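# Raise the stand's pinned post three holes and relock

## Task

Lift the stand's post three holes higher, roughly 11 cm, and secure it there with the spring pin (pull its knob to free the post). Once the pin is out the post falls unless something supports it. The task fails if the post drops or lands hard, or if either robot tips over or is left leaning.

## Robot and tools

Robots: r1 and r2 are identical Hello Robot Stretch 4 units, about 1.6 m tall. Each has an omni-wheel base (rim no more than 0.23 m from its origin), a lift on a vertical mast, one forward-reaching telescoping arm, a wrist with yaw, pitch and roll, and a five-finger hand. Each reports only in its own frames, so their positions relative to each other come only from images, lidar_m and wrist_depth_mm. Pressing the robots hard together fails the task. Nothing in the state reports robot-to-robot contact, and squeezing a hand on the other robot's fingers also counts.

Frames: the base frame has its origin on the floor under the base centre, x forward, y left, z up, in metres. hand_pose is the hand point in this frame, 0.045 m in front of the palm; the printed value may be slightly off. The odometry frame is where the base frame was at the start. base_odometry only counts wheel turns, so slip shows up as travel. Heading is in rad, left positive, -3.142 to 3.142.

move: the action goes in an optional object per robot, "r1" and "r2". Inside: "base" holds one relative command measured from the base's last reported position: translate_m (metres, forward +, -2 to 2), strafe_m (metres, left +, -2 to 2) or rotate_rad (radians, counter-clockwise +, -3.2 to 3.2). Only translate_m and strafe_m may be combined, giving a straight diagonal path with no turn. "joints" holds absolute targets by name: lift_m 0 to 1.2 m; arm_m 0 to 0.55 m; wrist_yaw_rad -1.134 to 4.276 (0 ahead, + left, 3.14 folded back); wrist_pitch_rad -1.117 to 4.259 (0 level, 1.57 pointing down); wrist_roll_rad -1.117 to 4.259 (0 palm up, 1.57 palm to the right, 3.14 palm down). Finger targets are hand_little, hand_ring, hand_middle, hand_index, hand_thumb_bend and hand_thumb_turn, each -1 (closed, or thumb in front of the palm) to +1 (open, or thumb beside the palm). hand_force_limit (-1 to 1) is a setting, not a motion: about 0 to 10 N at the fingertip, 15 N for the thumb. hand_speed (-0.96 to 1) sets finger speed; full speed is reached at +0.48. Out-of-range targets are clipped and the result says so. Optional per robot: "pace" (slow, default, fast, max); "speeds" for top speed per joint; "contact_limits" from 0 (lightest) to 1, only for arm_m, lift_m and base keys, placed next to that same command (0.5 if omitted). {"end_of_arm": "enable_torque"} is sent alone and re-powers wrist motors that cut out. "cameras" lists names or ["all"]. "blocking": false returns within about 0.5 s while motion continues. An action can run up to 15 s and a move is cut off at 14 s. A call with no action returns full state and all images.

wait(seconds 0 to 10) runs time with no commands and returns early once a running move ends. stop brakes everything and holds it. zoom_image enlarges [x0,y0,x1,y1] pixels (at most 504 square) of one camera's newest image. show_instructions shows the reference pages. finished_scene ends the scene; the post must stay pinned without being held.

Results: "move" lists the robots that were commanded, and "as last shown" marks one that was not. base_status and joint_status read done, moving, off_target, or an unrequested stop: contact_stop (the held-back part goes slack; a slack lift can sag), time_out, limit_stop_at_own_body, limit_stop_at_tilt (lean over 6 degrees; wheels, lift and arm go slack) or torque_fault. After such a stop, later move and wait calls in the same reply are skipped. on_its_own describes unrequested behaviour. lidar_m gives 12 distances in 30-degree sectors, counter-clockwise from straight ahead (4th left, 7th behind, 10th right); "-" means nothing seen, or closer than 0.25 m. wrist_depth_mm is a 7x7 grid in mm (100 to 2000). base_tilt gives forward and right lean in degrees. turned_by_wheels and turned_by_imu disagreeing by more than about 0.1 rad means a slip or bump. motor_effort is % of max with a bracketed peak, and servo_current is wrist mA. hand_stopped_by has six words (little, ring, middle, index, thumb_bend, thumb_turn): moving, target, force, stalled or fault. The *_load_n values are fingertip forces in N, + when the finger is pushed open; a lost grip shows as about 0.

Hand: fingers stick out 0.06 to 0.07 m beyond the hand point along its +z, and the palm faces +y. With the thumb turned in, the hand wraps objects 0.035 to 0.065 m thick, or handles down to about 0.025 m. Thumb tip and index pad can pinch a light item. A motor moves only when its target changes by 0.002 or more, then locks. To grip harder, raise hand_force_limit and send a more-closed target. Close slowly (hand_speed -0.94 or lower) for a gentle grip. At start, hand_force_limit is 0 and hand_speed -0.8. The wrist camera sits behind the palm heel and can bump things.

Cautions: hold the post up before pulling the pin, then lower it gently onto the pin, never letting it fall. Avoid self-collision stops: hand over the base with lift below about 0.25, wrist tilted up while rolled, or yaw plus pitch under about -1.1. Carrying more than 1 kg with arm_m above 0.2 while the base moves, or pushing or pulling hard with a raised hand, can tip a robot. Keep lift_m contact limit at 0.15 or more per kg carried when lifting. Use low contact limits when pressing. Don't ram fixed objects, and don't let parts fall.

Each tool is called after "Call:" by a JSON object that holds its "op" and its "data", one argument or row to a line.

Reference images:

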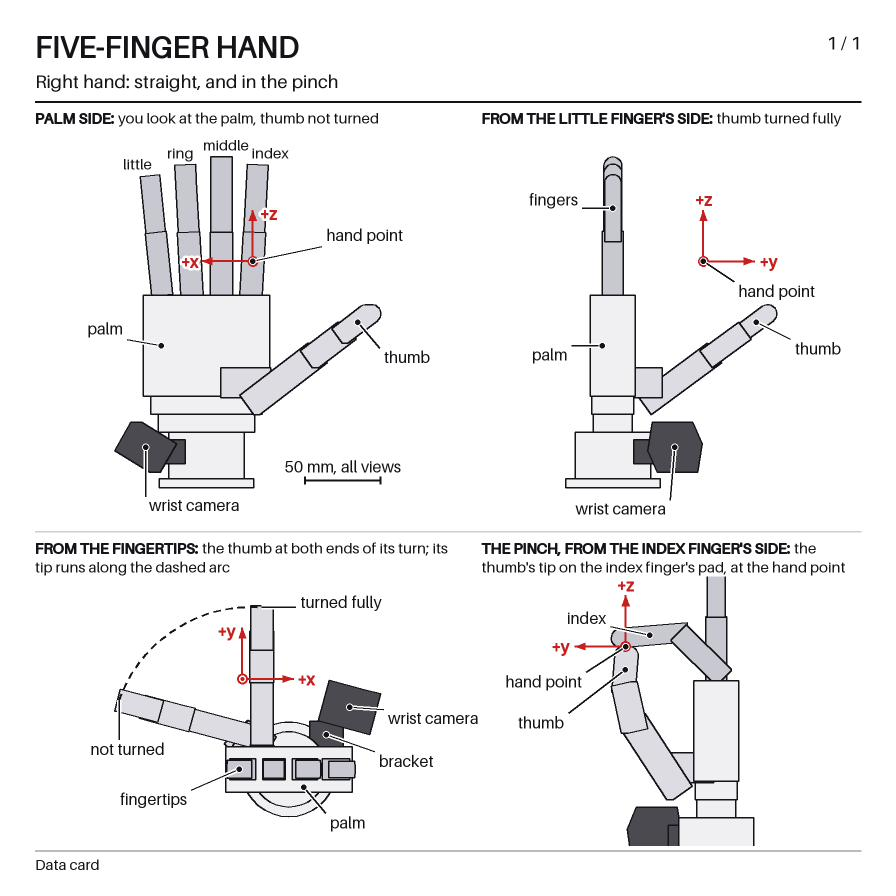

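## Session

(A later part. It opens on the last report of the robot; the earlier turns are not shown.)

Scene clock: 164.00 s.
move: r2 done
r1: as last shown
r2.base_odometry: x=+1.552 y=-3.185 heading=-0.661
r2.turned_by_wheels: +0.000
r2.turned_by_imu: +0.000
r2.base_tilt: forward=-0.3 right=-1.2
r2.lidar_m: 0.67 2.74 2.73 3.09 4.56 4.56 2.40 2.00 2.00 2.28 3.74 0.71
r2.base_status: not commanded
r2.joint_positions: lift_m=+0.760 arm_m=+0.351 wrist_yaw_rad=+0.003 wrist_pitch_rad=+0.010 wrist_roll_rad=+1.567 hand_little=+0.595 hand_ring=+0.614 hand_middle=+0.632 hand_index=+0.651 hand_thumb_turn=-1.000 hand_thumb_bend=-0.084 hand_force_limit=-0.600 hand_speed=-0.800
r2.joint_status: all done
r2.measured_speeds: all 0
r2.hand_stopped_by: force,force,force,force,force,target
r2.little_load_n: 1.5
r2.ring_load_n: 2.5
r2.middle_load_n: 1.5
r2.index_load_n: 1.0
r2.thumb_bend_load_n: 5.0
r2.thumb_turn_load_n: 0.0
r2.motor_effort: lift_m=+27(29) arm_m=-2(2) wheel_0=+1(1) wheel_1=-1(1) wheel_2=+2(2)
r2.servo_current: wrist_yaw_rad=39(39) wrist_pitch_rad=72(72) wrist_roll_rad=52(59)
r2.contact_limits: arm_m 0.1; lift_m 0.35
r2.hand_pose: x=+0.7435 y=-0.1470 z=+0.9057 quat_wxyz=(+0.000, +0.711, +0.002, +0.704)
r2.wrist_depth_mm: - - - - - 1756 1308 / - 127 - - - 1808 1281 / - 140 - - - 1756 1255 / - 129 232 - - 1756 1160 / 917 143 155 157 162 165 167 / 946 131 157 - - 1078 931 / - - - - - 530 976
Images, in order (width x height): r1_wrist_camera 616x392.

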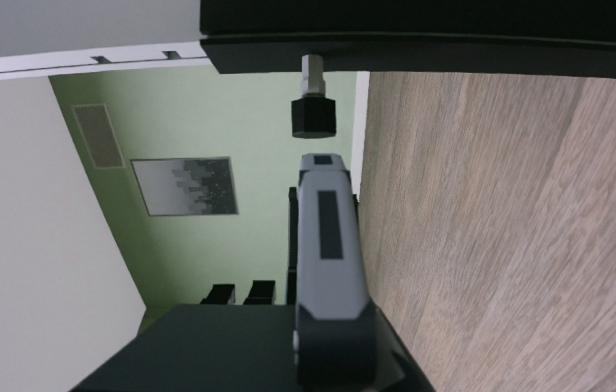

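Call:
{"op": "zoom_image", "data": {
  "camera": "r1_wrist_camera",
  "region": [60, 20, 330, 110]
}}

Call:
{"op": "move", "data": {
  "cameras": ["r1_head_camera", "r2_wrist_camera", "r2_head_camera", "r1_wrist_camera"]
}}

Call:
{"op": "zoom_image", "data": {
  "camera": "r1_head_camera",
  "region": [120, 370, 170, 440]
}}

Scaled by 1.867.

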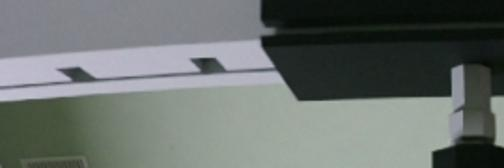

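Scene clock: 167.07 s.
r1.base_odometry: x=-1.218 y=-2.021 heading=-1.620
r1.turned_by_wheels: +0.000
r1.turned_by_imu: +0.000
r1.base_tilt: forward=+0.1 right=+1.0
r1.lidar_m: 0.73 0.72 3.06 3.33 3.07 3.02 2.12 1.66 1.65 1.82 2.75 5.68
r1.base_status: not commanded
r1.joint_positions: lift_m=+0.344 arm_m=+0.375 wrist_yaw_rad=+1.567 wrist_pitch_rad=+0.013 wrist_roll_rad=+1.568 hand_little=+1.000 hand_ring=+1.000 hand_middle=+0.200 hand_index=+0.200 hand_thumb_turn=-1.000 hand_thumb_bend=+0.180 hand_force_limit=+0.500 hand_speed=-0.600
r1.joint_status: not commanded
r1.measured_speeds: all 0
r1.hand_stopped_by: target,target,target,target,target,target
r1.little_load_n: 0.0
r1.ring_load_n: 0.0
r1.middle_load_n: 0.0
r1.index_load_n: 0.0
r1.thumb_bend_load_n: 0.0
r1.thumb_turn_load_n: 0.0
r1.motor_effort: lift_m=+21(22) arm_m=-6(6) wheel_0=+0(1) wheel_1=-1(2) wheel_2=+0(0)
r1.servo_current: wrist_yaw_rad=39(39) wrist_pitch_rad=65(72) wrist_roll_rad=46(52)
r1.hand_pose: x=+0.6948 y=+0.2204 z=+0.4886 quat_wxyz=(-0.495, +0.504, +0.503, +0.499) (m; r1's base frame)
r1.wrist_depth_mm: - 158 153 153 154 154 - / - - - 178 1618 831 654 / - - - - 1661 960 699 / - - - - 1366 960 691 / - - - - - 991 707 / - - 133 155 - 904 691 / - - - - - 831 683
r2.base_odometry: x=+1.552 y=-3.185 heading=-0.661
r2.turned_by_wheels: +0.000
r2.turned_by_imu: +0.001
r2.base_tilt: forward=-0.2 right=-1.4
r2.lidar_m: 0.68 2.74 2.73 3.06 4.56 4.55 2.37 2.00 1.99 2.25 3.73 0.69
r2.base_status: not commanded
r2.joint_positions: lift_m=+0.760 arm_m=+0.351 wrist_yaw_rad=+0.003 wrist_pitch_rad=+0.010 wrist_roll_rad=+1.567 hand_little=+0.595 hand_ring=+0.614 hand_middle=+0.632 hand_index=+0.651 hand_thumb_turn=-1.000 hand_thumb_bend=-0.084 hand_force_limit=-0.600 hand_speed=-0.800
r2.joint_status: all done
r2.measured_speeds: all 0
r2.hand_stopped_by: force,force,force,force,force,target
r2.little_load_n: 1.5
r2.ring_load_n: 2.5
r2.middle_load_n: 1.5
r2.index_load_n: 1.0
r2.thumb_bend_load_n: 5.0
r2.thumb_turn_load_n: 0.0
r2.motor_effort: lift_m=+27(29) arm_m=-2(2) wheel_0=+1(1) wheel_1=+0(1) wheel_2=+2(2)
r2.servo_current: wrist_yaw_rad=33(39) wrist_pitch_rad=59(72) wrist_roll_rad=52(59)
r2.contact_limits: arm_m 0.1; lift_m 0.35
r2.hand_pose: x=+0.7435 y=-0.1470 z=+0.9057 quat_wxyz=(+0.000, +0.711, +0.002, +0.704) (m; r2's base frame)
r2.wrist_depth_mm: - - - - - 1756 1281 / - 127 - - - 1756 1281 / - 140 - - - 1756 1308 / - 129 232 - - 1756 1160 / 946 142 156 157 162 165 167 / 946 131 157 - - 1098 931 / - - - - - 525 976
pictures: r1_head_camera, r1_wrist_camera, r2_head_camera, r2_wrist_camera
Images, in order (width x height): r1_head_camera 420x560, r1_wrist_camera 616x392, r2_head_camera 420x560, r2_wrist_camera 616x392.

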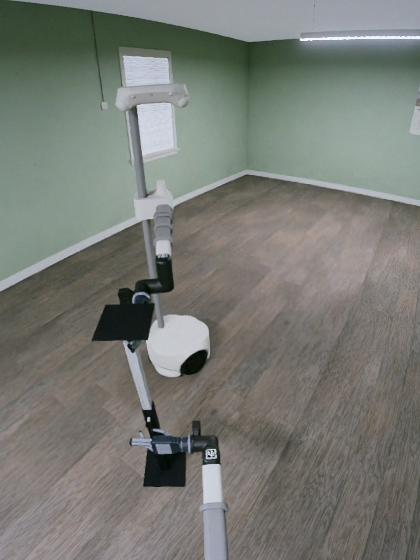

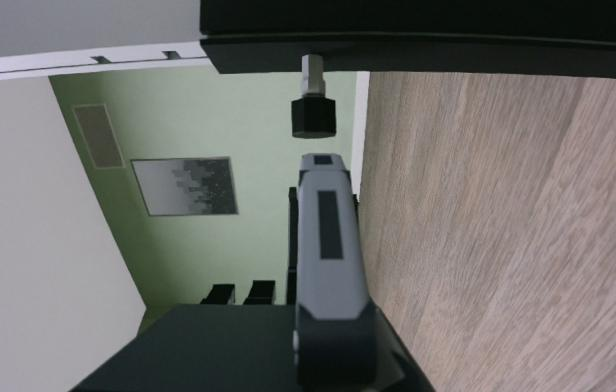

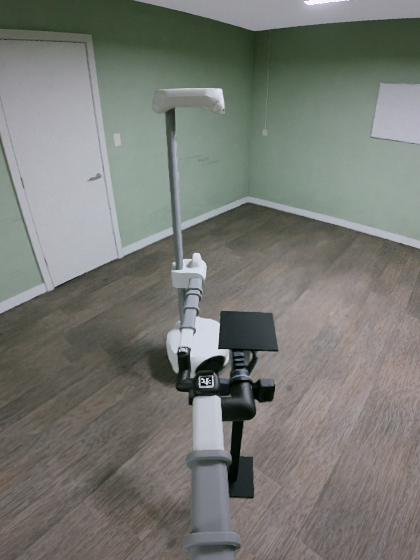

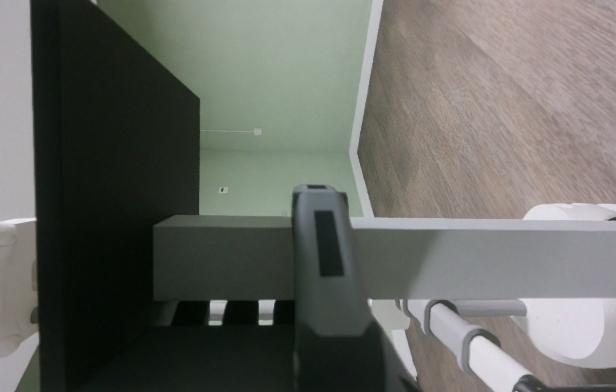

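Scaled by 7.200 from the camera's image (finer frame: 1200x1600).

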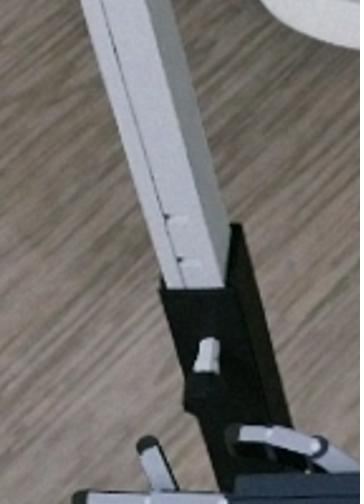

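Call:
{"op": "move", "data": {
  "r2": {"joints": {"lift_m": 0.7600}, "speeds": {"lift_m": 0.01}},
  "cameras": []
}}

Call:
{"op": "move", "data": {
  "r2": {"joints": {"lift_m": 0.7592}, "speeds": {"lift_m": 0.01}},
  "cameras": ["r1_wrist_camera"]
}}

Call:
{"op": "zoom_image", "data": {
  "camera": "r1_wrist_camera",
  "region": [280, 40, 350, 150]
}}

Call:
{"op": "move", "data": {
  "r2": {"joints": {"lift_m": 0.7584}, "speeds": {"lift_m": 0.01}},
  "cameras": ["r1_wrist_camera"]
}}

Call:
{"op": "zoom_image", "data": {
  "camera": "r1_wrist_camera",
  "region": [280, 40, 350, 150]
}}

Call:
{"op": "move", "data": {
  "r2": {"joints": {"lift_m": 0.7576}, "speeds": {"lift_m": 0.01}},
  "cameras": ["r1_wrist_camera"]
}}

Call:
{"op": "zoom_image", "data": {
  "camera": "r1_wrist_camera",
  "region": [280, 40, 350, 150]
}}

Scene clock: 169.27 s.
move: r2 done
r1: as last shown
r2.base_odometry: x=+1.552 y=-3.185 heading=-0.661
r2.turned_by_wheels: +0.000
r2.turned_by_imu: +0.001
r2.base_tilt: forward=-0.3 right=-1.1
r2.lidar_m: 0.67 2.72 2.73 3.11 4.57 4.56 2.39 2.01 1.99 2.26 3.75 0.70
r2.base_status: not commanded
r2.joint_positions: lift_m=+0.760 arm_m=+0.351 wrist_yaw_rad=+0.003 wrist_pitch_rad=+0.010 wrist_roll_rad=+1.567 hand_little=+0.595 hand_ring=+0.614 hand_middle=+0.632 hand_index=+0.651 hand_thumb_turn=-1.000 hand_thumb_bend=-0.084 hand_force_limit=-0.600 hand_speed=-0.800
r2.joint_status: all done
r2.measured_speeds: all 0
r2.hand_stopped_by: force,force,force,force,force,target
r2.little_load_n: 1.0
r2.ring_load_n: 2.5
r2.middle_load_n: 1.0
r2.index_load_n: 1.0
r2.thumb_bend_load_n: 5.0
r2.thumb_turn_load_n: 0.5
r2.motor_effort: lift_m=+20(27) arm_m=-2(3) wheel_0=+1(1) wheel_1=-1(1) wheel_2=+3(3)
r2.servo_current: wrist_yaw_rad=39(39) wrist_pitch_rad=52(65) wrist_roll_rad=52(52)
r2.contact_limits: arm_m 0.1
r2.hand_pose: x=+0.7435 y=-0.1470 z=+0.9053 quat_wxyz=(+0.000, +0.711, +0.002, +0.704)
r2.wrist_depth_mm: - - - - - 1756 1308 / - 127 - - - 1808 1308 / - 140 - - - 1708 1281 / - 128 233 - - 1808 1160 / 931 142 155 157 162 164 167 / 946 131 158 - - 1078 931 / - - - - - 535 1008

Scene clock: 169.63 s.
move: r2 done
r1: as last shown
r2.base_odometry: x=+1.552 y=-3.185 heading=-0.661
r2.turned_by_wheels: +0.000
r2.turned_by_imu: +0.000
r2.base_tilt: forward=-0.3 right=-1.3
r2.lidar_m: 0.68 2.72 2.72 3.08 4.59 4.55 2.39 2.00 2.00 2.26 3.75 0.69
r2.base_status: not commanded
r2.joint_positions: lift_m=+0.759 arm_m=+0.351 wrist_yaw_rad=+0.003 wrist_pitch_rad=+0.010 wrist_roll_rad=+1.567 hand_little=+0.595 hand_ring=+0.614 hand_middle=+0.632 hand_index=+0.651 hand_thumb_turn=-1.000 hand_thumb_bend=-0.084 hand_force_limit=-0.600 hand_speed=-0.800
r2.joint_status: all done
r2.measured_speeds: all 0
r2.hand_stopped_by: force,force,force,force,force,target
r2.little_load_n: 2.0
r2.ring_load_n: 2.5
r2.middle_load_n: 1.0
r2.index_load_n: 1.0
r2.thumb_bend_load_n: 4.5
r2.thumb_turn_load_n: 1.0
r2.motor_effort: lift_m=+19(22) arm_m=-2(3) wheel_0=+1(1) wheel_1=-1(1) wheel_2=+2(3)
r2.servo_current: wrist_yaw_rad=39(46) wrist_pitch_rad=65(65) wrist_roll_rad=52(59)
r2.contact_limits: arm_m 0.1
r2.hand_pose: x=+0.7435 y=-0.1470 z=+0.9046 quat_wxyz=(+0.000, +0.711, +0.002, +0.704)
r2.wrist_depth_mm: - - - - - 1756 1308 / - 127 - - - 1756 1308 / - 140 - - - 1756 1255 / - 129 230 - - 1756 1182 / 946 142 155 157 162 164 167 / 946 131 158 - - 1098 931 / - - - - - 530 976
Images, in order (width x height): r1_wrist_camera 616x392.

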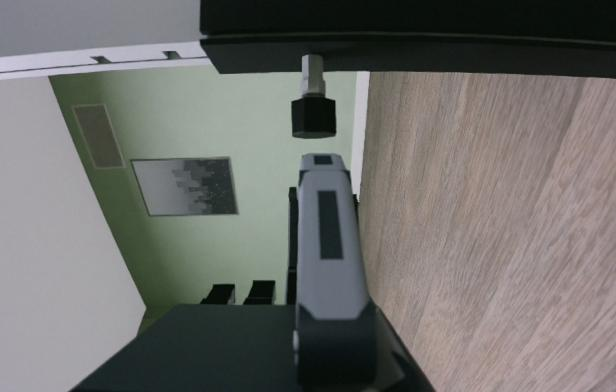

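Scaled by 4.582.

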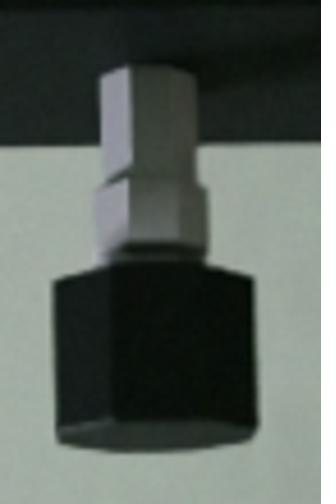

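Scene clock: 170.00 s.
move: r2 done
r1: as last shown
r2.base_odometry: x=+1.552 y=-3.185 heading=-0.661
r2.turned_by_wheels: +0.000
r2.turned_by_imu: +0.000
r2.base_tilt: forward=-0.6 right=-1.2
r2.lidar_m: 0.68 2.74 2.72 3.09 4.57 4.58 2.40 1.99 2.00 2.26 3.73 0.70
r2.base_status: not commanded
r2.joint_positions: lift_m=+0.758 arm_m=+0.351 wrist_yaw_rad=+0.003 wrist_pitch_rad=+0.010 wrist_roll_rad=+1.567 hand_little=+0.595 hand_ring=+0.614 hand_middle=+0.632 hand_index=+0.651 hand_thumb_turn=-1.000 hand_thumb_bend=-0.084 hand_force_limit=-0.600 hand_speed=-0.800
r2.joint_status: all done
r2.measured_speeds: all 0
r2.hand_stopped_by: force,force,force,force,force,target
r2.little_load_n: 2.0
r2.ring_load_n: 3.0
r2.middle_load_n: 1.5
r2.index_load_n: 0.5
r2.thumb_bend_load_n: 5.0
r2.thumb_turn_load_n: 1.5
r2.motor_effort: lift_m=+18(19) arm_m=-2(3) wheel_0=+1(1) wheel_1=-1(1) wheel_2=+2(2)
r2.servo_current: wrist_yaw_rad=46(46) wrist_pitch_rad=72(72) wrist_roll_rad=52(52)
r2.contact_limits: arm_m 0.1
r2.hand_pose: x=+0.7435 y=-0.1470 z=+0.9038 quat_wxyz=(+0.000, +0.711, +0.002, +0.704)
r2.wrist_depth_mm: - - - - - 1756 1281 / - 127 - - - 1756 1281 / - 139 - - - 1808 1308 / - 141 229 - - 1756 1205 / 946 142 155 157 161 165 167 / 931 131 157 - - 597 931 / - - - - - 530 976
Images, in order (width x height): r1_wrist_camera 616x392.

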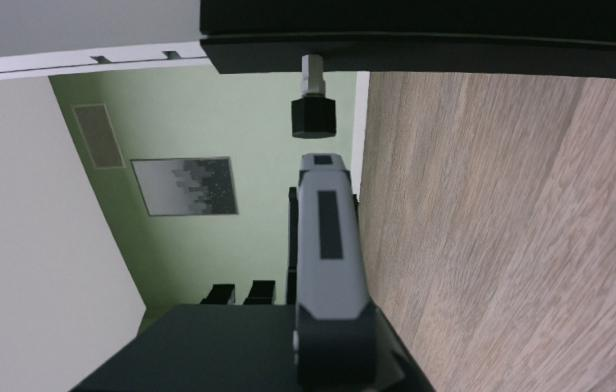

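Scaled by 4.582.

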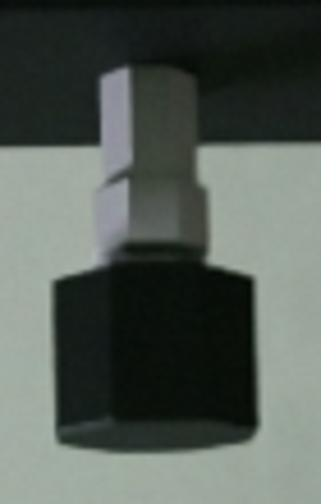

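Scene clock: 170.37 s.
move: r2 done
r1: as last shown
r2.base_odometry: x=+1.552 y=-3.185 heading=-0.661
r2.turned_by_wheels: +0.000
r2.turned_by_imu: +0.000
r2.base_tilt: forward=-0.3 right=-1.2
r2.lidar_m: 0.68 2.73 2.72 3.07 4.58 4.57 2.38 2.01 1.98 2.29 3.73 0.69
r2.base_status: not commanded
r2.joint_positions: lift_m=+0.758 arm_m=+0.351 wrist_yaw_rad=+0.003 wrist_pitch_rad=+0.010 wrist_roll_rad=+1.567 hand_little=+0.595 hand_ring=+0.614 hand_middle=+0.632 hand_index=+0.651 hand_thumb_turn=-1.000 hand_thumb_bend=-0.084 hand_force_limit=-0.600 hand_speed=-0.800
r2.joint_status: all done
r2.measured_speeds: all 0
r2.hand_stopped_by: force,force,force,force,force,target
r2.little_load_n: 2.0
r2.ring_load_n: 2.5
r2.middle_load_n: 1.5
r2.index_load_n: 0.5
r2.thumb_bend_load_n: 4.5
r2.thumb_turn_load_n: 2.0
r2.motor_effort: lift_m=+17(18) arm_m=-2(3) wheel_0=+1(1) wheel_1=+0(1) wheel_2=+2(3)
r2.servo_current: wrist_yaw_rad=39(46) wrist_pitch_rad=59(72) wrist_roll_rad=52(59)
r2.contact_limits: arm_m 0.1
r2.hand_pose: x=+0.7435 y=-0.1470 z=+0.9031 quat_wxyz=(+0.000, +0.711, +0.002, +0.704)
r2.wrist_depth_mm: - - - - - 1808 1308 / - 126 - - - 1808 1308 / - 139 - - - 1756 1336 / - 141 228 - - 1808 1205 / 917 142 156 157 162 165 167 / 931 131 158 - - 597 960 / - - - - - 535 960
Images, in order (width x height): r1_wrist_camera 616x392.

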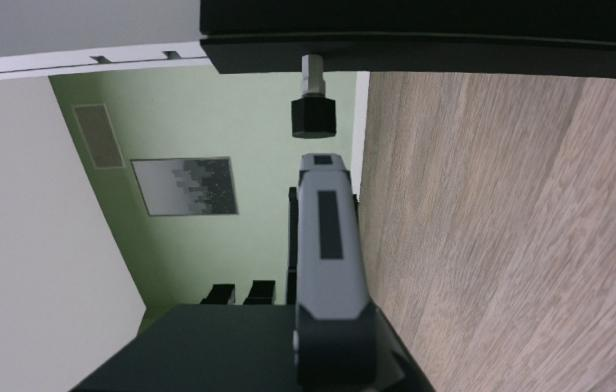

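Scaled by 4.582.

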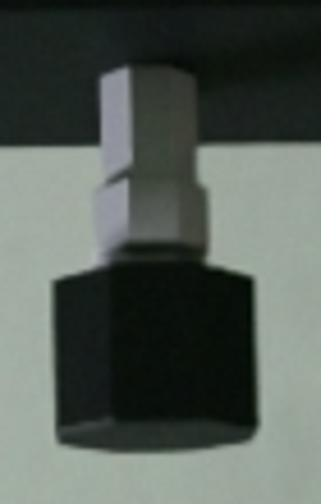

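Call:
{"op": "move", "data": {
  "r2": {"joints": {"lift_m": 0.761}, "speeds": {"lift_m": 0.01}, "contact_limits": {"lift_m": 0.35}},
  "cameras": []
}}

Call:
{"op": "move", "data": {
  "r2": {"joints": {"lift_m": 0.7618}, "speeds": {"lift_m": 0.01}, "contact_limits": {"lift_m": 0.35}},
  "cameras": ["r1_wrist_camera"]
}}

Call:
{"op": "zoom_image", "data": {
  "camera": "r1_wrist_camera",
  "region": [60, 20, 330, 150]
}}

Call:
{"op": "move", "data": {
  "r2": {"joints": {"lift_m": 0.7626}, "speeds": {"lift_m": 0.01}, "contact_limits": {"lift_m": 0.35}},
  "cameras": ["r1_wrist_camera"]
}}

Call:
{"op": "zoom_image", "data": {
  "camera": "r1_wrist_camera",
  "region": [60, 20, 330, 150]
}}

Scene clock: 172.13 s.
move: r2 done
r1: as last shown
r2.base_odometry: x=+1.552 y=-3.185 heading=-0.661
r2.turned_by_wheels: +0.000
r2.turned_by_imu: +0.001
r2.base_tilt: forward=-0.3 right=-1.1
r2.lidar_m: 0.65 2.75 2.71 3.09 4.58 4.56 2.37 1.99 1.99 2.27 3.73 0.70
r2.base_status: not commanded
r2.joint_positions: lift_m=+0.760 arm_m=+0.351 wrist_yaw_rad=+0.003 wrist_pitch_rad=+0.010 wrist_roll_rad=+1.567 hand_little=+0.595 hand_ring=+0.614 hand_middle=+0.632 hand_index=+0.651 hand_thumb_turn=-1.000 hand_thumb_bend=-0.084 hand_force_limit=-0.600 hand_speed=-0.800
r2.joint_status: all done
r2.measured_speeds: all 0
r2.hand_stopped_by: force,force,force,force,force,target
r2.little_load_n: 1.5
r2.ring_load_n: 2.5
r2.middle_load_n: 1.5
r2.index_load_n: 0.5
r2.thumb_bend_load_n: 5.5
r2.thumb_turn_load_n: 0.5
r2.motor_effort: lift_m=+28(28) arm_m=-2(3) wheel_0=+1(1) wheel_1=-1(1) wheel_2=+2(3)
r2.servo_current: wrist_yaw_rad=33(46) wrist_pitch_rad=46(65) wrist_roll_rad=52(65)
r2.contact_limits: arm_m 0.1; lift_m 0.35
r2.hand_pose: x=+0.7435 y=-0.1470 z=+0.9057 quat_wxyz=(+0.000, +0.711, +0.002, +0.704)
r2.wrist_depth_mm: - - - - - 1756 1308 / - 127 - - - 1756 1255 / - 140 - - - 1808 1281 / - 129 231 - - 1756 1182 / 946 142 155 157 162 165 167 / 931 131 158 - - 1078 946 / - - - - - 535 976

Scene clock: 172.50 s.
move: r2 done
r1: as last shown
r2.base_odometry: x=+1.552 y=-3.185 heading=-0.661
r2.turned_by_wheels: +0.000
r2.turned_by_imu: +0.000
r2.base_tilt: forward=-0.2 right=-1.4
r2.lidar_m: 0.70 2.72 2.72 3.09 4.57 4.57 2.39 2.00 1.98 2.26 3.74 0.69
r2.base_status: not commanded
r2.joint_positions: lift_m=+0.761 arm_m=+0.351 wrist_yaw_rad=+0.003 wrist_pitch_rad=+0.010 wrist_roll_rad=+1.567 hand_little=+0.595 hand_ring=+0.614 hand_middle=+0.632 hand_index=+0.651 hand_thumb_turn=-1.000 hand_thumb_bend=-0.084 hand_force_limit=-0.600 hand_speed=-0.800
r2.joint_status: all done
r2.measured_speeds: all 0
r2.hand_stopped_by: force,force,force,force,force,target
r2.little_load_n: 1.5
r2.ring_load_n: 3.0
r2.middle_load_n: 1.5
r2.index_load_n: 1.0
r2.thumb_bend_load_n: 5.0
r2.thumb_turn_load_n: 0.5
r2.motor_effort: lift_m=+28(28) arm_m=-2(3) wheel_0=+1(1) wheel_1=-1(1) wheel_2=+2(2)
r2.servo_current: wrist_yaw_rad=33(39) wrist_pitch_rad=65(72) wrist_roll_rad=46(59)
r2.contact_limits: arm_m 0.1; lift_m 0.35
r2.hand_pose: x=+0.7435 y=-0.1470 z=+0.9065 quat_wxyz=(+0.000, +0.711, +0.002, +0.704)
r2.wrist_depth_mm: - - - - - 1756 1308 / - 126 - - - 1863 1281 / - 140 - - - 1756 1308 / - 129 232 - - 1756 1182 / 946 143 156 158 162 165 167 / 931 131 158 - - 1098 931 / - - - - - 530 991
Images, in order (width x height): r1_wrist_camera 616x392.

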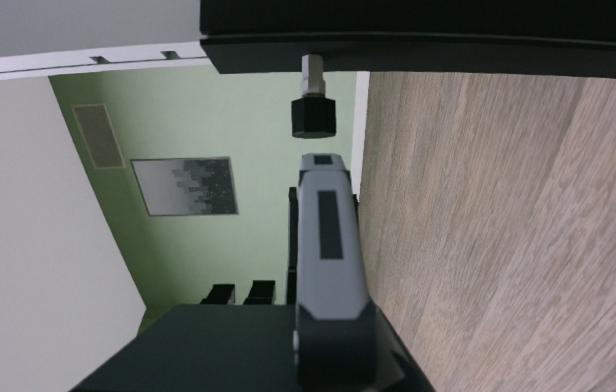

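Scaled by 1.867.

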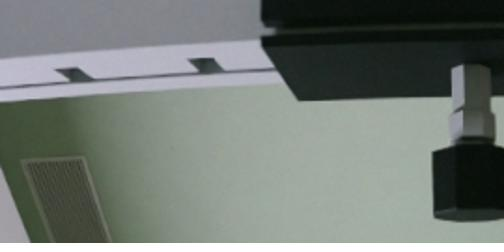

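Scene clock: 172.87 s.
move: r2 done
r1: as last shown
r1.index_load_n: 0.5
r2.base_odometry: x=+1.552 y=-3.185 heading=-0.661
r2.turned_by_wheels: +0.000
r2.turned_by_imu: +0.000
r2.base_tilt: forward=-0.2 right=-1.5
r2.lidar_m: 0.66 2.74 2.72 3.06 4.59 4.56 2.39 2.01 1.99 2.26 3.73 0.68
r2.base_status: not commanded
r2.joint_positions: lift_m=+0.762 arm_m=+0.351 wrist_yaw_rad=+0.003 wrist_pitch_rad=+0.010 wrist_roll_rad=+1.567 hand_little=+0.595 hand_ring=+0.614 hand_middle=+0.632 hand_index=+0.651 hand_thumb_turn=-1.000 hand_thumb_bend=-0.084 hand_force_limit=-0.600 hand_speed=-0.800
r2.joint_status: all done
r2.measured_speeds: all 0
r2.hand_stopped_by: force,force,force,force,force,target
r2.little_load_n: 1.5
r2.ring_load_n: 2.5
r2.middle_load_n: 1.5
r2.index_load_n: 1.0
r2.thumb_bend_load_n: 5.5
r2.thumb_turn_load_n: 0.5
r2.motor_effort: lift_m=+28(29) arm_m=-2(3) wheel_0=+0(1) wheel_1=-1(1) wheel_2=+3(3)
r2.servo_current: wrist_yaw_rad=39(39) wrist_pitch_rad=72(72) wrist_roll_rad=52(59)
r2.contact_limits: arm_m 0.1; lift_m 0.35
r2.hand_pose: x=+0.7435 y=-0.1470 z=+0.9073 quat_wxyz=(+0.000, +0.711, +0.002, +0.704)
r2.wrist_depth_mm: - - - - - 1808 1308 / - 127 - - - 1808 1308 / - 140 - - - 1808 1308 / - 129 231 - - 1756 1182 / 931 143 156 158 162 165 167 / 931 131 158 - - 603 946 / - - - - - 535 976
Images, in order (width x height): r1_wrist_camera 616x392.

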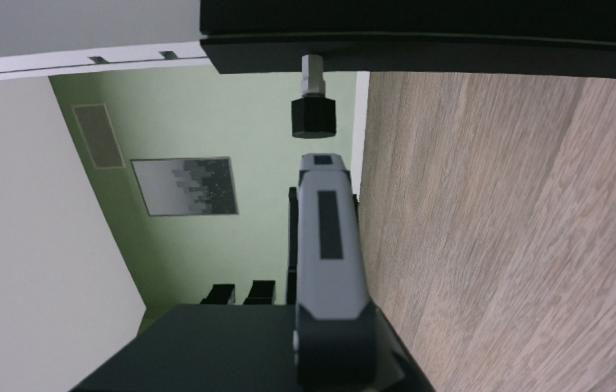

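Scaled by 1.867.

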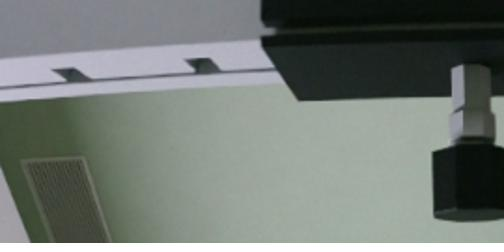

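Call:
{"op": "move", "data": {
  "r2": {"joints": {"hand_thumb_bend": -0.95, "hand_index": -0.95, "hand_middle": -0.95, "hand_ring": -0.95, "hand_little": -0.95, "hand_speed": -0.88, "hand_force_limit": 0.3}},
  "cameras": ["r2_wrist_camera"]
}}

Call:
{"op": "move", "data": {
  "r2": {"joints": {"lift_m": 0.7605}, "speeds": {"lift_m": 0.01}, "contact_limits": {"lift_m": 0.35}},
  "cameras": ["r1_wrist_camera"]
}}

Call:
{"op": "zoom_image", "data": {
  "camera": "r1_wrist_camera",
  "region": [60, 20, 350, 150]
}}

Scene clock: 175.37 s.
move: r2 off_target
r1.base_odometry: x=-1.218 y=-2.021 heading=-1.620
r1.turned_by_wheels: +0.000
r1.turned_by_imu: +0.000
r1.base_tilt: forward=+0.1 right=+0.9
r1.lidar_m: 0.67 0.73 3.06 3.32 3.05 3.03 2.16 1.65 1.63 1.82 2.78 5.67
r1.base_status: not commanded
r1.joint_positions: lift_m=+0.344 arm_m=+0.375 wrist_yaw_rad=+1.567 wrist_pitch_rad=+0.013 wrist_roll_rad=+1.568 hand_little=+1.000 hand_ring=+1.000 hand_middle=+0.200 hand_index=+0.200 hand_thumb_turn=-1.000 hand_thumb_bend=+0.180 hand_force_limit=+0.500 hand_speed=-0.600
r1.joint_status: not commanded
r1.measured_speeds: all 0
r1.hand_stopped_by: target,target,target,target,target,target
r1.little_load_n: 0.0
r1.ring_load_n: 0.0
r1.middle_load_n: 0.0
r1.index_load_n: 0.0
r1.thumb_bend_load_n: 0.0
r1.thumb_turn_load_n: 0.0
r1.motor_effort: lift_m=+21(22) arm_m=-6(6) wheel_0=+0(1) wheel_1=-1(2) wheel_2=+0(0)
r1.servo_current: wrist_yaw_rad=33(39) wrist_pitch_rad=72(72) wrist_roll_rad=46(52)
r1.hand_pose: x=+0.6948 y=+0.2204 z=+0.4886 quat_wxyz=(-0.495, +0.504, +0.503, +0.499)
r1.wrist_depth_mm: - 158 153 153 154 154 - / - - - 178 1618 831 654 / - - - - 1661 976 691 / - - - - 1366 976 707 / - - - - - 976 707 / - - 133 155 - 904 691 / - - - - - 831 691
r2.base_odometry: x=+1.552 y=-3.185 heading=-0.661
r2.turned_by_wheels: +0.000
r2.turned_by_imu: +0.002
r2.base_tilt: forward=-0.3 right=-1.1
r2.lidar_m: 0.65 2.72 2.72 3.10 4.56 4.56 2.40 1.99 2.00 2.25 3.73 0.67
r2.base_status: not commanded
r2.joint_positions: lift_m=+0.762 arm_m=+0.351 wrist_yaw_rad=+0.003 wrist_pitch_rad=+0.010 wrist_roll_rad=+1.567 hand_little=+0.519 hand_ring=+0.549 hand_middle=+0.557 hand_index=+0.565 hand_thumb_turn=-1.000 hand_thumb_bend=-0.087 hand_force_limit=+0.300 hand_speed=-0.880
r2.joint_status: hand_little off_target (ended at +0.519, target -0.950); hand_ring off_target (ended at +0.549, target -0.950); hand_middle off_target (ended at +0.557, target -0.950); hand_index off_target (ended at +0.565, target -0.950); hand_thumb_bend off_target (ended at -0.087, target -0.950); the others done
r2.measured_speeds: all 0
r2.hand_stopped_by: force,force,force,force,force,target
r2.little_load_n: 6.5
r2.ring_load_n: 3.5
r2.middle_load_n: 6.0
r2.index_load_n: 7.0
r2.thumb_bend_load_n: 19.5
r2.thumb_turn_load_n: 2.0
r2.motor_effort: lift_m=+28(28) arm_m=-2(3) wheel_0=+1(2) wheel_1=+0(1) wheel_2=+4(4)
r2.servo_current: wrist_yaw_rad=39(46) wrist_pitch_rad=59(72) wrist_roll_rad=59(59)
r2.contact_limits: arm_m 0.1; lift_m 0.35
r2.hand_pose: x=+0.7435 y=-0.1470 z=+0.9073 quat_wxyz=(+0.000, +0.711, +0.002, +0.704)
r2.wrist_depth_mm: - - - - - 1756 1308 / - 118 - - - 1863 1281 / - 141 - - - 1756 1336 / - 129 232 - - 1661 1182 / 931 130 154 157 161 164 166 / 931 131 158 - - 1118 946 / - - - - - 517 1008
Images, in order (width x height): r2_wrist_camera 616x392.

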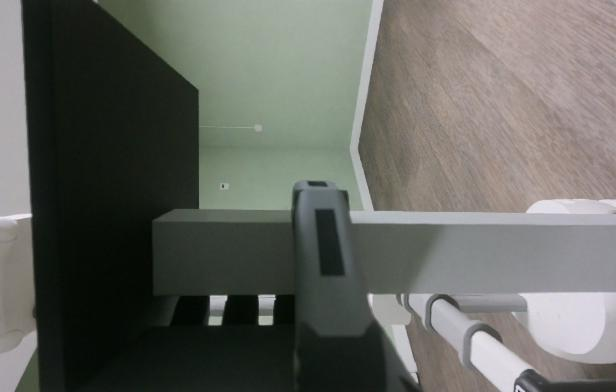

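Scene clock: 175.87 s.
move: r2 done
r1: as last shown
r2.base_odometry: x=+1.552 y=-3.185 heading=-0.661
r2.turned_by_wheels: +0.000
r2.turned_by_imu: +0.000
r2.base_tilt: forward=-0.3 right=-1.3
r2.lidar_m: 0.67 2.74 2.69 3.12 4.59 4.55 2.40 2.01 2.00 2.28 3.77 0.68
r2.base_status: not commanded
r2.joint_positions: lift_m=+0.760 arm_m=+0.351 wrist_yaw_rad=+0.003 wrist_pitch_rad=+0.010 wrist_roll_rad=+1.567 hand_little=+0.519 hand_ring=+0.549 hand_middle=+0.557 hand_index=+0.565 hand_thumb_turn=-1.000 hand_thumb_bend=-0.087 hand_force_limit=+0.300 hand_speed=-0.880
r2.joint_status: all done
r2.measured_speeds: all 0
r2.hand_stopped_by: force,force,force,force,force,target
r2.little_load_n: 6.0
r2.ring_load_n: 3.0
r2.middle_load_n: 5.0
r2.index_load_n: 6.5
r2.thumb_bend_load_n: 19.5
r2.thumb_turn_load_n: 2.5
r2.motor_effort: lift_m=+19(27) arm_m=-2(3) wheel_0=+2(2) wheel_1=+1(1) wheel_2=+4(4)
r2.servo_current: wrist_yaw_rad=33(46) wrist_pitch_rad=78(78) wrist_roll_rad=52(65)
r2.contact_limits: arm_m 0.1; lift_m 0.35
r2.hand_pose: x=+0.7435 y=-0.1470 z=+0.9059 quat_wxyz=(+0.000, +0.711, +0.002, +0.704)
r2.wrist_depth_mm: - - - - - 1808 1281 / - 118 - - - 1808 1308 / - 140 - - - 1756 1281 / - 129 233 - - 1661 1182 / 917 131 155 157 162 164 166 / 946 131 159 - - 1138 931 / - - - - - 508 991
Images, in order (width x height): r1_wrist_camera 616x392.

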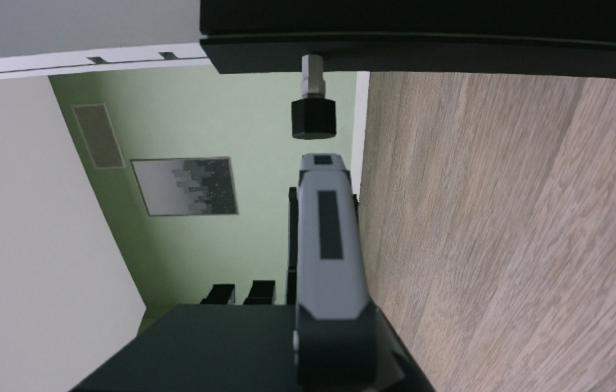

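Scaled by 1.738.

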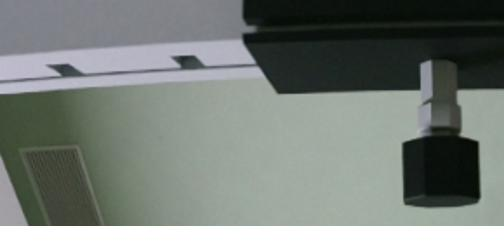

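Call:
{"op": "zoom_image", "data": {
  "camera": "r1_wrist_camera",
  "region": [80, 30, 220, 80]
}}

Call:
{"op": "move", "data": {
  "r2": {"joints": {"lift_m": 0.7585}, "speeds": {"lift_m": 0.01}, "contact_limits": {"lift_m": 0.35}},
  "cameras": ["r1_wrist_camera"]
}}

Call:
{"op": "zoom_image", "data": {
  "camera": "r1_wrist_camera",
  "region": [80, 30, 220, 80]
}}

Call:
{"op": "zoom_image", "data": {
  "camera": "r1_wrist_camera",
  "region": [280, 40, 350, 150]
}}

Scaled by 3.600.

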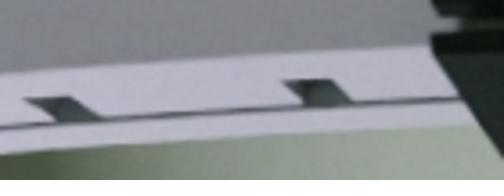

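Scene clock: 177.37 s.
move: r2 done
r1: as last shown
r2.base_odometry: x=+1.552 y=-3.185 heading=-0.661
r2.turned_by_wheels: +0.000
r2.turned_by_imu: +0.001
r2.base_tilt: forward=-0.4 right=-1.4
r2.lidar_m: 0.67 2.73 2.75 3.09 4.57 4.55 2.40 2.00 1.99 2.27 3.72 0.69
r2.base_status: not commanded
r2.joint_positions: lift_m=+0.759 arm_m=+0.351 wrist_yaw_rad=+0.003 wrist_pitch_rad=+0.010 wrist_roll_rad=+1.567 hand_little=+0.519 hand_ring=+0.549 hand_middle=+0.557 hand_index=+0.565 hand_thumb_turn=-1.000 hand_thumb_bend=-0.087 hand_force_limit=+0.300 hand_speed=-0.880
r2.joint_status: all done
r2.measured_speeds: all 0
r2.hand_stopped_by: force,force,force,force,force,target
r2.little_load_n: 6.0
r2.ring_load_n: 2.5
r2.middle_load_n: 4.5
r2.index_load_n: 5.5
r2.thumb_bend_load_n: 20.0
r2.thumb_turn_load_n: 3.5
r2.motor_effort: lift_m=+17(20) arm_m=-2(2) wheel_0=+2(2) wheel_1=+1(1) wheel_2=+5(5)
r2.servo_current: wrist_yaw_rad=33(46) wrist_pitch_rad=59(72) wrist_roll_rad=59(59)
r2.contact_limits: arm_m 0.1; lift_m 0.35
r2.hand_pose: x=+0.7435 y=-0.1470 z=+0.9040 quat_wxyz=(+0.000, +0.711, +0.002, +0.704)
r2.wrist_depth_mm: - - - - - 1756 1281 / - 127 - - - 1863 1308 / - 140 - - - 1808 1281 / - 128 229 - - 1618 1229 / 891 130 154 155 161 163 166 / 917 131 159 - - 1098 960 / - - - - - 512 991
Images, in order (width x height): r1_wrist_camera 616x392.

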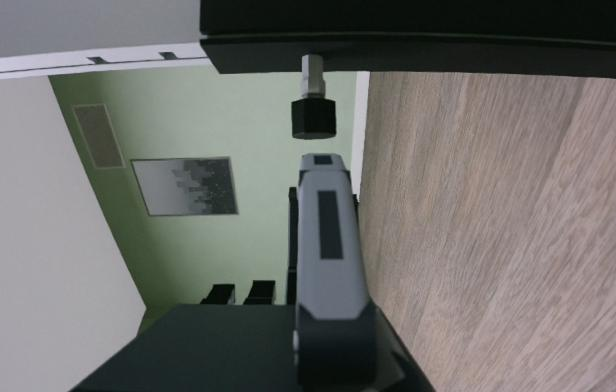

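Scaled by 3.600.

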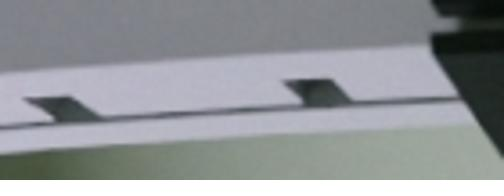

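Scaled by 4.582.

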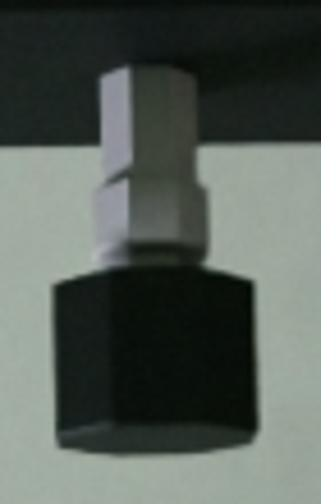

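Call:
{"op": "move", "data": {
  "cameras": ["r2_wrist_camera", "r1_head_camera"]
}}

Call:
{"op": "zoom_image", "data": {
  "camera": "r2_wrist_camera",
  "region": [0, 180, 400, 392]
}}

Call:
{"op": "zoom_image", "data": {
  "camera": "r1_head_camera",
  "region": [80, 290, 180, 390]
}}

Scene clock: 182.20 s.
r1.base_odometry: x=-1.218 y=-2.021 heading=-1.620
r1.turned_by_wheels: +0.000
r1.turned_by_imu: +0.000
r1.base_tilt: forward=+0.1 right=+1.0
r1.lidar_m: 0.70 0.74 3.06 3.31 3.08 3.01 2.15 1.65 1.64 1.81 2.74 5.67
r1.base_status: not commanded
r1.joint_positions: lift_m=+0.344 arm_m=+0.375 wrist_yaw_rad=+1.567 wrist_pitch_rad=+0.013 wrist_roll_rad=+1.568 hand_little=+1.000 hand_ring=+1.000 hand_middle=+0.200 hand_index=+0.200 hand_thumb_turn=-1.000 hand_thumb_bend=+0.180 hand_force_limit=+0.500 hand_speed=-0.600
r1.joint_status: not commanded
r1.measured_speeds: all 0
r1.hand_stopped_by: target,target,target,target,target,target
r1.little_load_n: 0.0
r1.ring_load_n: 0.0
r1.middle_load_n: 0.0
r1.index_load_n: 0.0
r1.thumb_bend_load_n: 0.0
r1.thumb_turn_load_n: 0.0
r1.motor_effort: lift_m=+21(22) arm_m=-6(6) wheel_0=+0(1) wheel_1=-1(2) wheel_2=+0(0)
r1.servo_current: wrist_yaw_rad=39(46) wrist_pitch_rad=72(72) wrist_roll_rad=46(52)
r1.hand_pose: x=+0.6948 y=+0.2204 z=+0.4886 quat_wxyz=(-0.495, +0.504, +0.503, +0.499) (m; r1's base frame)
r1.wrist_depth_mm: - 158 153 153 154 154 - / - - - 179 1618 831 654 / - - - - 1661 946 691 / - - - - 1336 960 699 / - - - - - 960 699 / - - 133 155 - 904 691 / - - - - - 820 691
r2.base_odometry: x=+1.552 y=-3.185 heading=-0.661
r2.turned_by_wheels: +0.000
r2.turned_by_imu: +0.001
r2.base_tilt: forward=-0.3 right=-1.3
r2.lidar_m: 0.70 2.74 2.73 3.09 4.58 4.53 2.40 2.00 2.00 2.27 3.71 0.70
r2.base_status: not commanded
r2.joint_positions: lift_m=+0.759 arm_m=+0.351 wrist_yaw_rad=+0.003 wrist_pitch_rad=+0.010 wrist_roll_rad=+1.567 hand_little=+0.519 hand_ring=+0.549 hand_middle=+0.557 hand_index=+0.565 hand_thumb_turn=-1.000 hand_thumb_bend=-0.087 hand_force_limit=+0.300 hand_speed=-0.880
r2.joint_status: all done
r2.measured_speeds: all 0
r2.hand_stopped_by: force,force,force,force,force,target
r2.little_load_n: 6.0
r2.ring_load_n: 2.5
r2.middle_load_n: 4.5
r2.index_load_n: 5.5
r2.thumb_bend_load_n: 19.5
r2.thumb_turn_load_n: 3.5
r2.motor_effort: lift_m=+17(20) arm_m=-2(2) wheel_0=+2(2) wheel_1=+1(1) wheel_2=+4(5)
r2.servo_current: wrist_yaw_rad=39(46) wrist_pitch_rad=52(72) wrist_roll_rad=46(59)
r2.contact_limits: arm_m 0.1; lift_m 0.35
r2.hand_pose: x=+0.7435 y=-0.1470 z=+0.9040 quat_wxyz=(+0.000, +0.711, +0.002, +0.704) (m; r2's base frame)
r2.wrist_depth_mm: - - - - - 1863 1336 / - 127 - - - 1756 1281 / - 140 - - - 1863 1308 / - 129 229 - - 1708 1229 / 891 130 154 156 161 163 165 / 917 131 159 - - 1098 931 / - - - - - 517 991
pictures: r1_head_camera, r2_wrist_camera
Images, in order (width x height): r1_head_camera 420x560, r2_wrist_camera 616x392.

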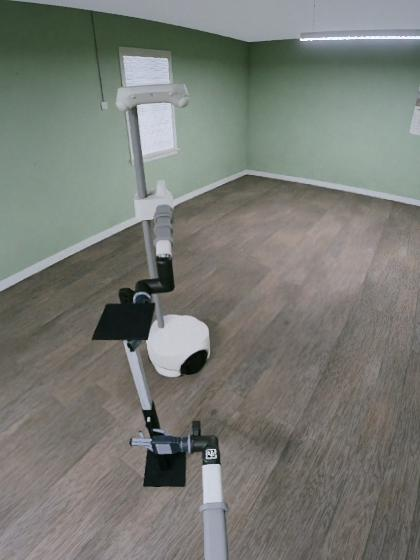

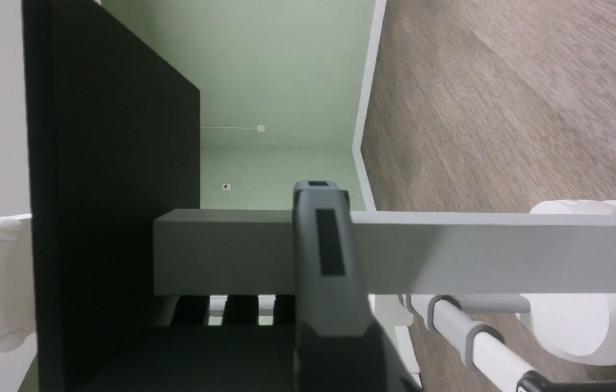

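Scaled by 1.260.

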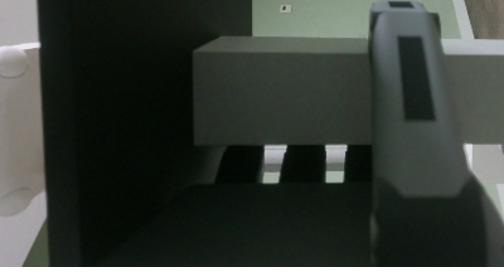

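Scaled by 5.040 from the camera's image (finer frame: 1200x1600).

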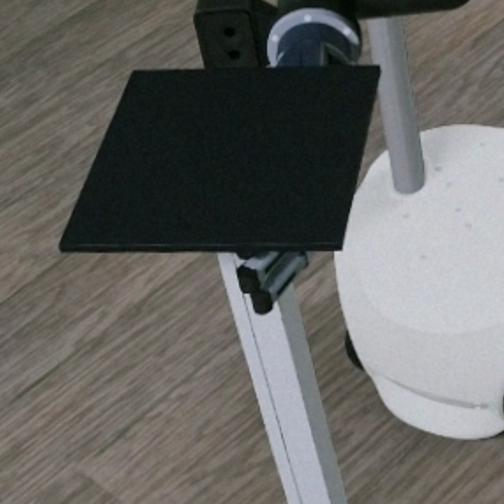

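Call:
{"op": "move", "data": {
  "r1": {"joints": {"lift_m": 0.4174}, "pace": "slow"},
  "cameras": ["r1_wrist_camera"]
}}

Call:
{"op": "zoom_image", "data": {
  "camera": "r1_wrist_camera",
  "region": [240, 40, 380, 110]
}}

Call:
{"op": "move", "data": {
  "r1": {"joints": {"lift_m": 0.4541}, "pace": "slow"},
  "cameras": ["r1_wrist_camera"]
}}

Call:
{"op": "zoom_image", "data": {
  "camera": "r1_wrist_camera",
  "region": [240, 40, 380, 110]
}}

Scene clock: 187.70 s.
move: r1 done
r1.base_odometry: x=-1.218 y=-2.021 heading=-1.620
r1.turned_by_wheels: +0.000
r1.turned_by_imu: +0.000
r1.base_tilt: forward=+0.1 right=+1.0
r1.lidar_m: 0.71 0.71 3.06 3.33 3.07 3.03 2.14 1.65 1.64 1.83 2.76 5.68
r1.base_status: not commanded
r1.joint_positions: lift_m=+0.417 arm_m=+0.375 wrist_yaw_rad=+1.567 wrist_pitch_rad=+0.013 wrist_roll_rad=+1.568 hand_little=+1.000 hand_ring=+1.000 hand_middle=+0.200 hand_index=+0.200 hand_thumb_turn=-1.000 hand_thumb_bend=+0.180 hand_force_limit=+0.500 hand_speed=-0.600
r1.joint_status: all done
r1.measured_speeds: all 0
r1.hand_stopped_by: target,target,target,target,target,target
r1.little_load_n: -0.5
r1.ring_load_n: 0.0
r1.middle_load_n: 0.0
r1.index_load_n: 0.0
r1.thumb_bend_load_n: 0.0
r1.thumb_turn_load_n: 0.0
r1.motor_effort: lift_m=+22(27) arm_m=-6(6) wheel_0=+0(1) wheel_1=-1(2) wheel_2=+0(0)
r1.servo_current: wrist_yaw_rad=39(39) wrist_pitch_rad=72(78) wrist_roll_rad=46(59)
r1.hand_pose: x=+0.6948 y=+0.2204 z=+0.5619 quat_wxyz=(-0.495, +0.504, +0.503, +0.499)
r1.wrist_depth_mm: - 159 159 159 154 154 - / - - - - 1921 176 741 / - - - - - 960 788 / - - - - 1537 1098 798 / - - - - - 1118 788 / - - 133 154 - 1042 798 / - - - - - 976 788
r2: as last shown
r2.turned_by_imu: +0.002
r2.little_load_n: 6.5
r2.thumb_bend_load_n: 20.0
r2.contact_limits: arm_m 0.1; lift_m 0.35
r2.wrist_depth_mm: - - - - - 1808 1308 / - 127 - - - 1808 1308 / - 140 - - - 1756 1336 / - 129 229 - - 1661 1255 / 891 130 154 156 160 163 165 / 917 131 159 - - 1138 976 / - - - - - 1499 1182
Images, in order (width x height): r1_wrist_camera 616x392.

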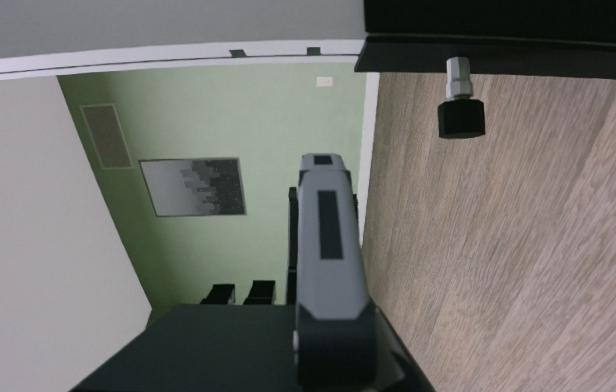

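Scaled by 3.600.

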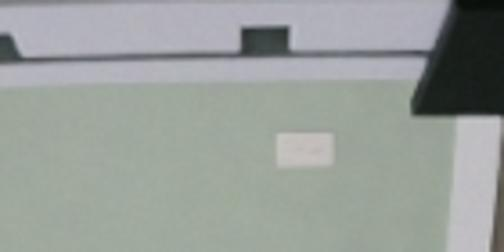

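Scene clock: 188.83 s.
move: r1 done
r1.base_odometry: x=-1.218 y=-2.021 heading=-1.620
r1.turned_by_wheels: +0.000
r1.turned_by_imu: +0.000
r1.base_tilt: forward=+0.0 right=+1.1
r1.lidar_m: 0.73 0.71 3.06 3.33 3.07 3.02 2.13 1.64 1.65 1.83 2.78 5.69
r1.base_status: not commanded
r1.joint_positions: lift_m=+0.454 arm_m=+0.375 wrist_yaw_rad=+1.567 wrist_pitch_rad=+0.013 wrist_roll_rad=+1.568 hand_little=+1.000 hand_ring=+1.000 hand_middle=+0.200 hand_index=+0.200 hand_thumb_turn=-1.000 hand_thumb_bend=+0.180 hand_force_limit=+0.500 hand_speed=-0.600
r1.joint_status: all done
r1.measured_speeds: all 0
r1.hand_stopped_by: target,target,target,target,target,target
r1.little_load_n: 0.0
r1.ring_load_n: 0.0
r1.middle_load_n: 0.0
r1.index_load_n: 0.0
r1.thumb_bend_load_n: 0.0
r1.thumb_turn_load_n: 0.0
r1.motor_effort: lift_m=+22(29) arm_m=-6(6) wheel_0=+0(1) wheel_1=-1(2) wheel_2=+0(0)
r1.servo_current: wrist_yaw_rad=33(46) wrist_pitch_rad=65(72) wrist_roll_rad=46(59)
r1.hand_pose: x=+0.6948 y=+0.2204 z=+0.5986 quat_wxyz=(-0.495, +0.504, +0.503, +0.499)
r1.wrist_depth_mm: - 158 160 160 160 154 - / - - - - - 991 170 / - - - - - 1182 809 / - - - - 1661 1182 854 / - - - - - 1182 854 / - - 133 154 - 1098 842 / - - - - - 1008 842
r2: as last shown
r2.turned_by_imu: +0.000
r2.little_load_n: 6.0
r2.index_load_n: 6.0
r2.contact_limits: arm_m 0.1; lift_m 0.35
r2.wrist_depth_mm: - - - - - 1808 1308 / - 127 - - - 1808 1308 / - 140 - - - 1756 1281 / - 129 229 - - 1661 1229 / 891 130 154 156 161 163 165 / 946 131 159 - - 1138 355 / - - - - - 1576 991
Images, in order (width x height): r1_wrist_camera 616x392.

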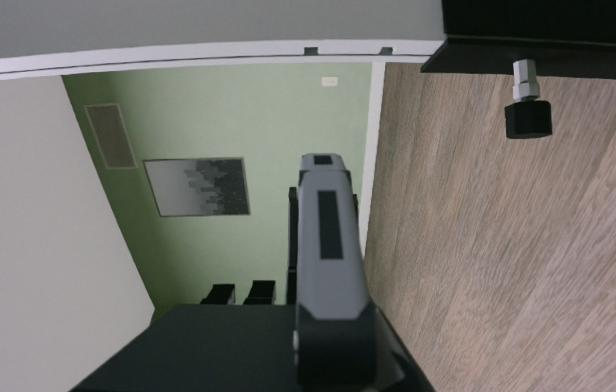

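Scaled by 3.600.

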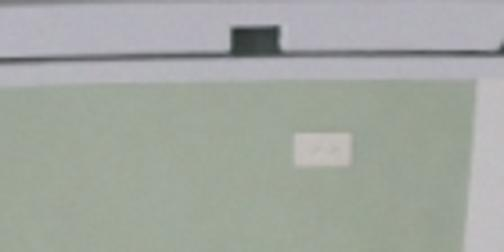

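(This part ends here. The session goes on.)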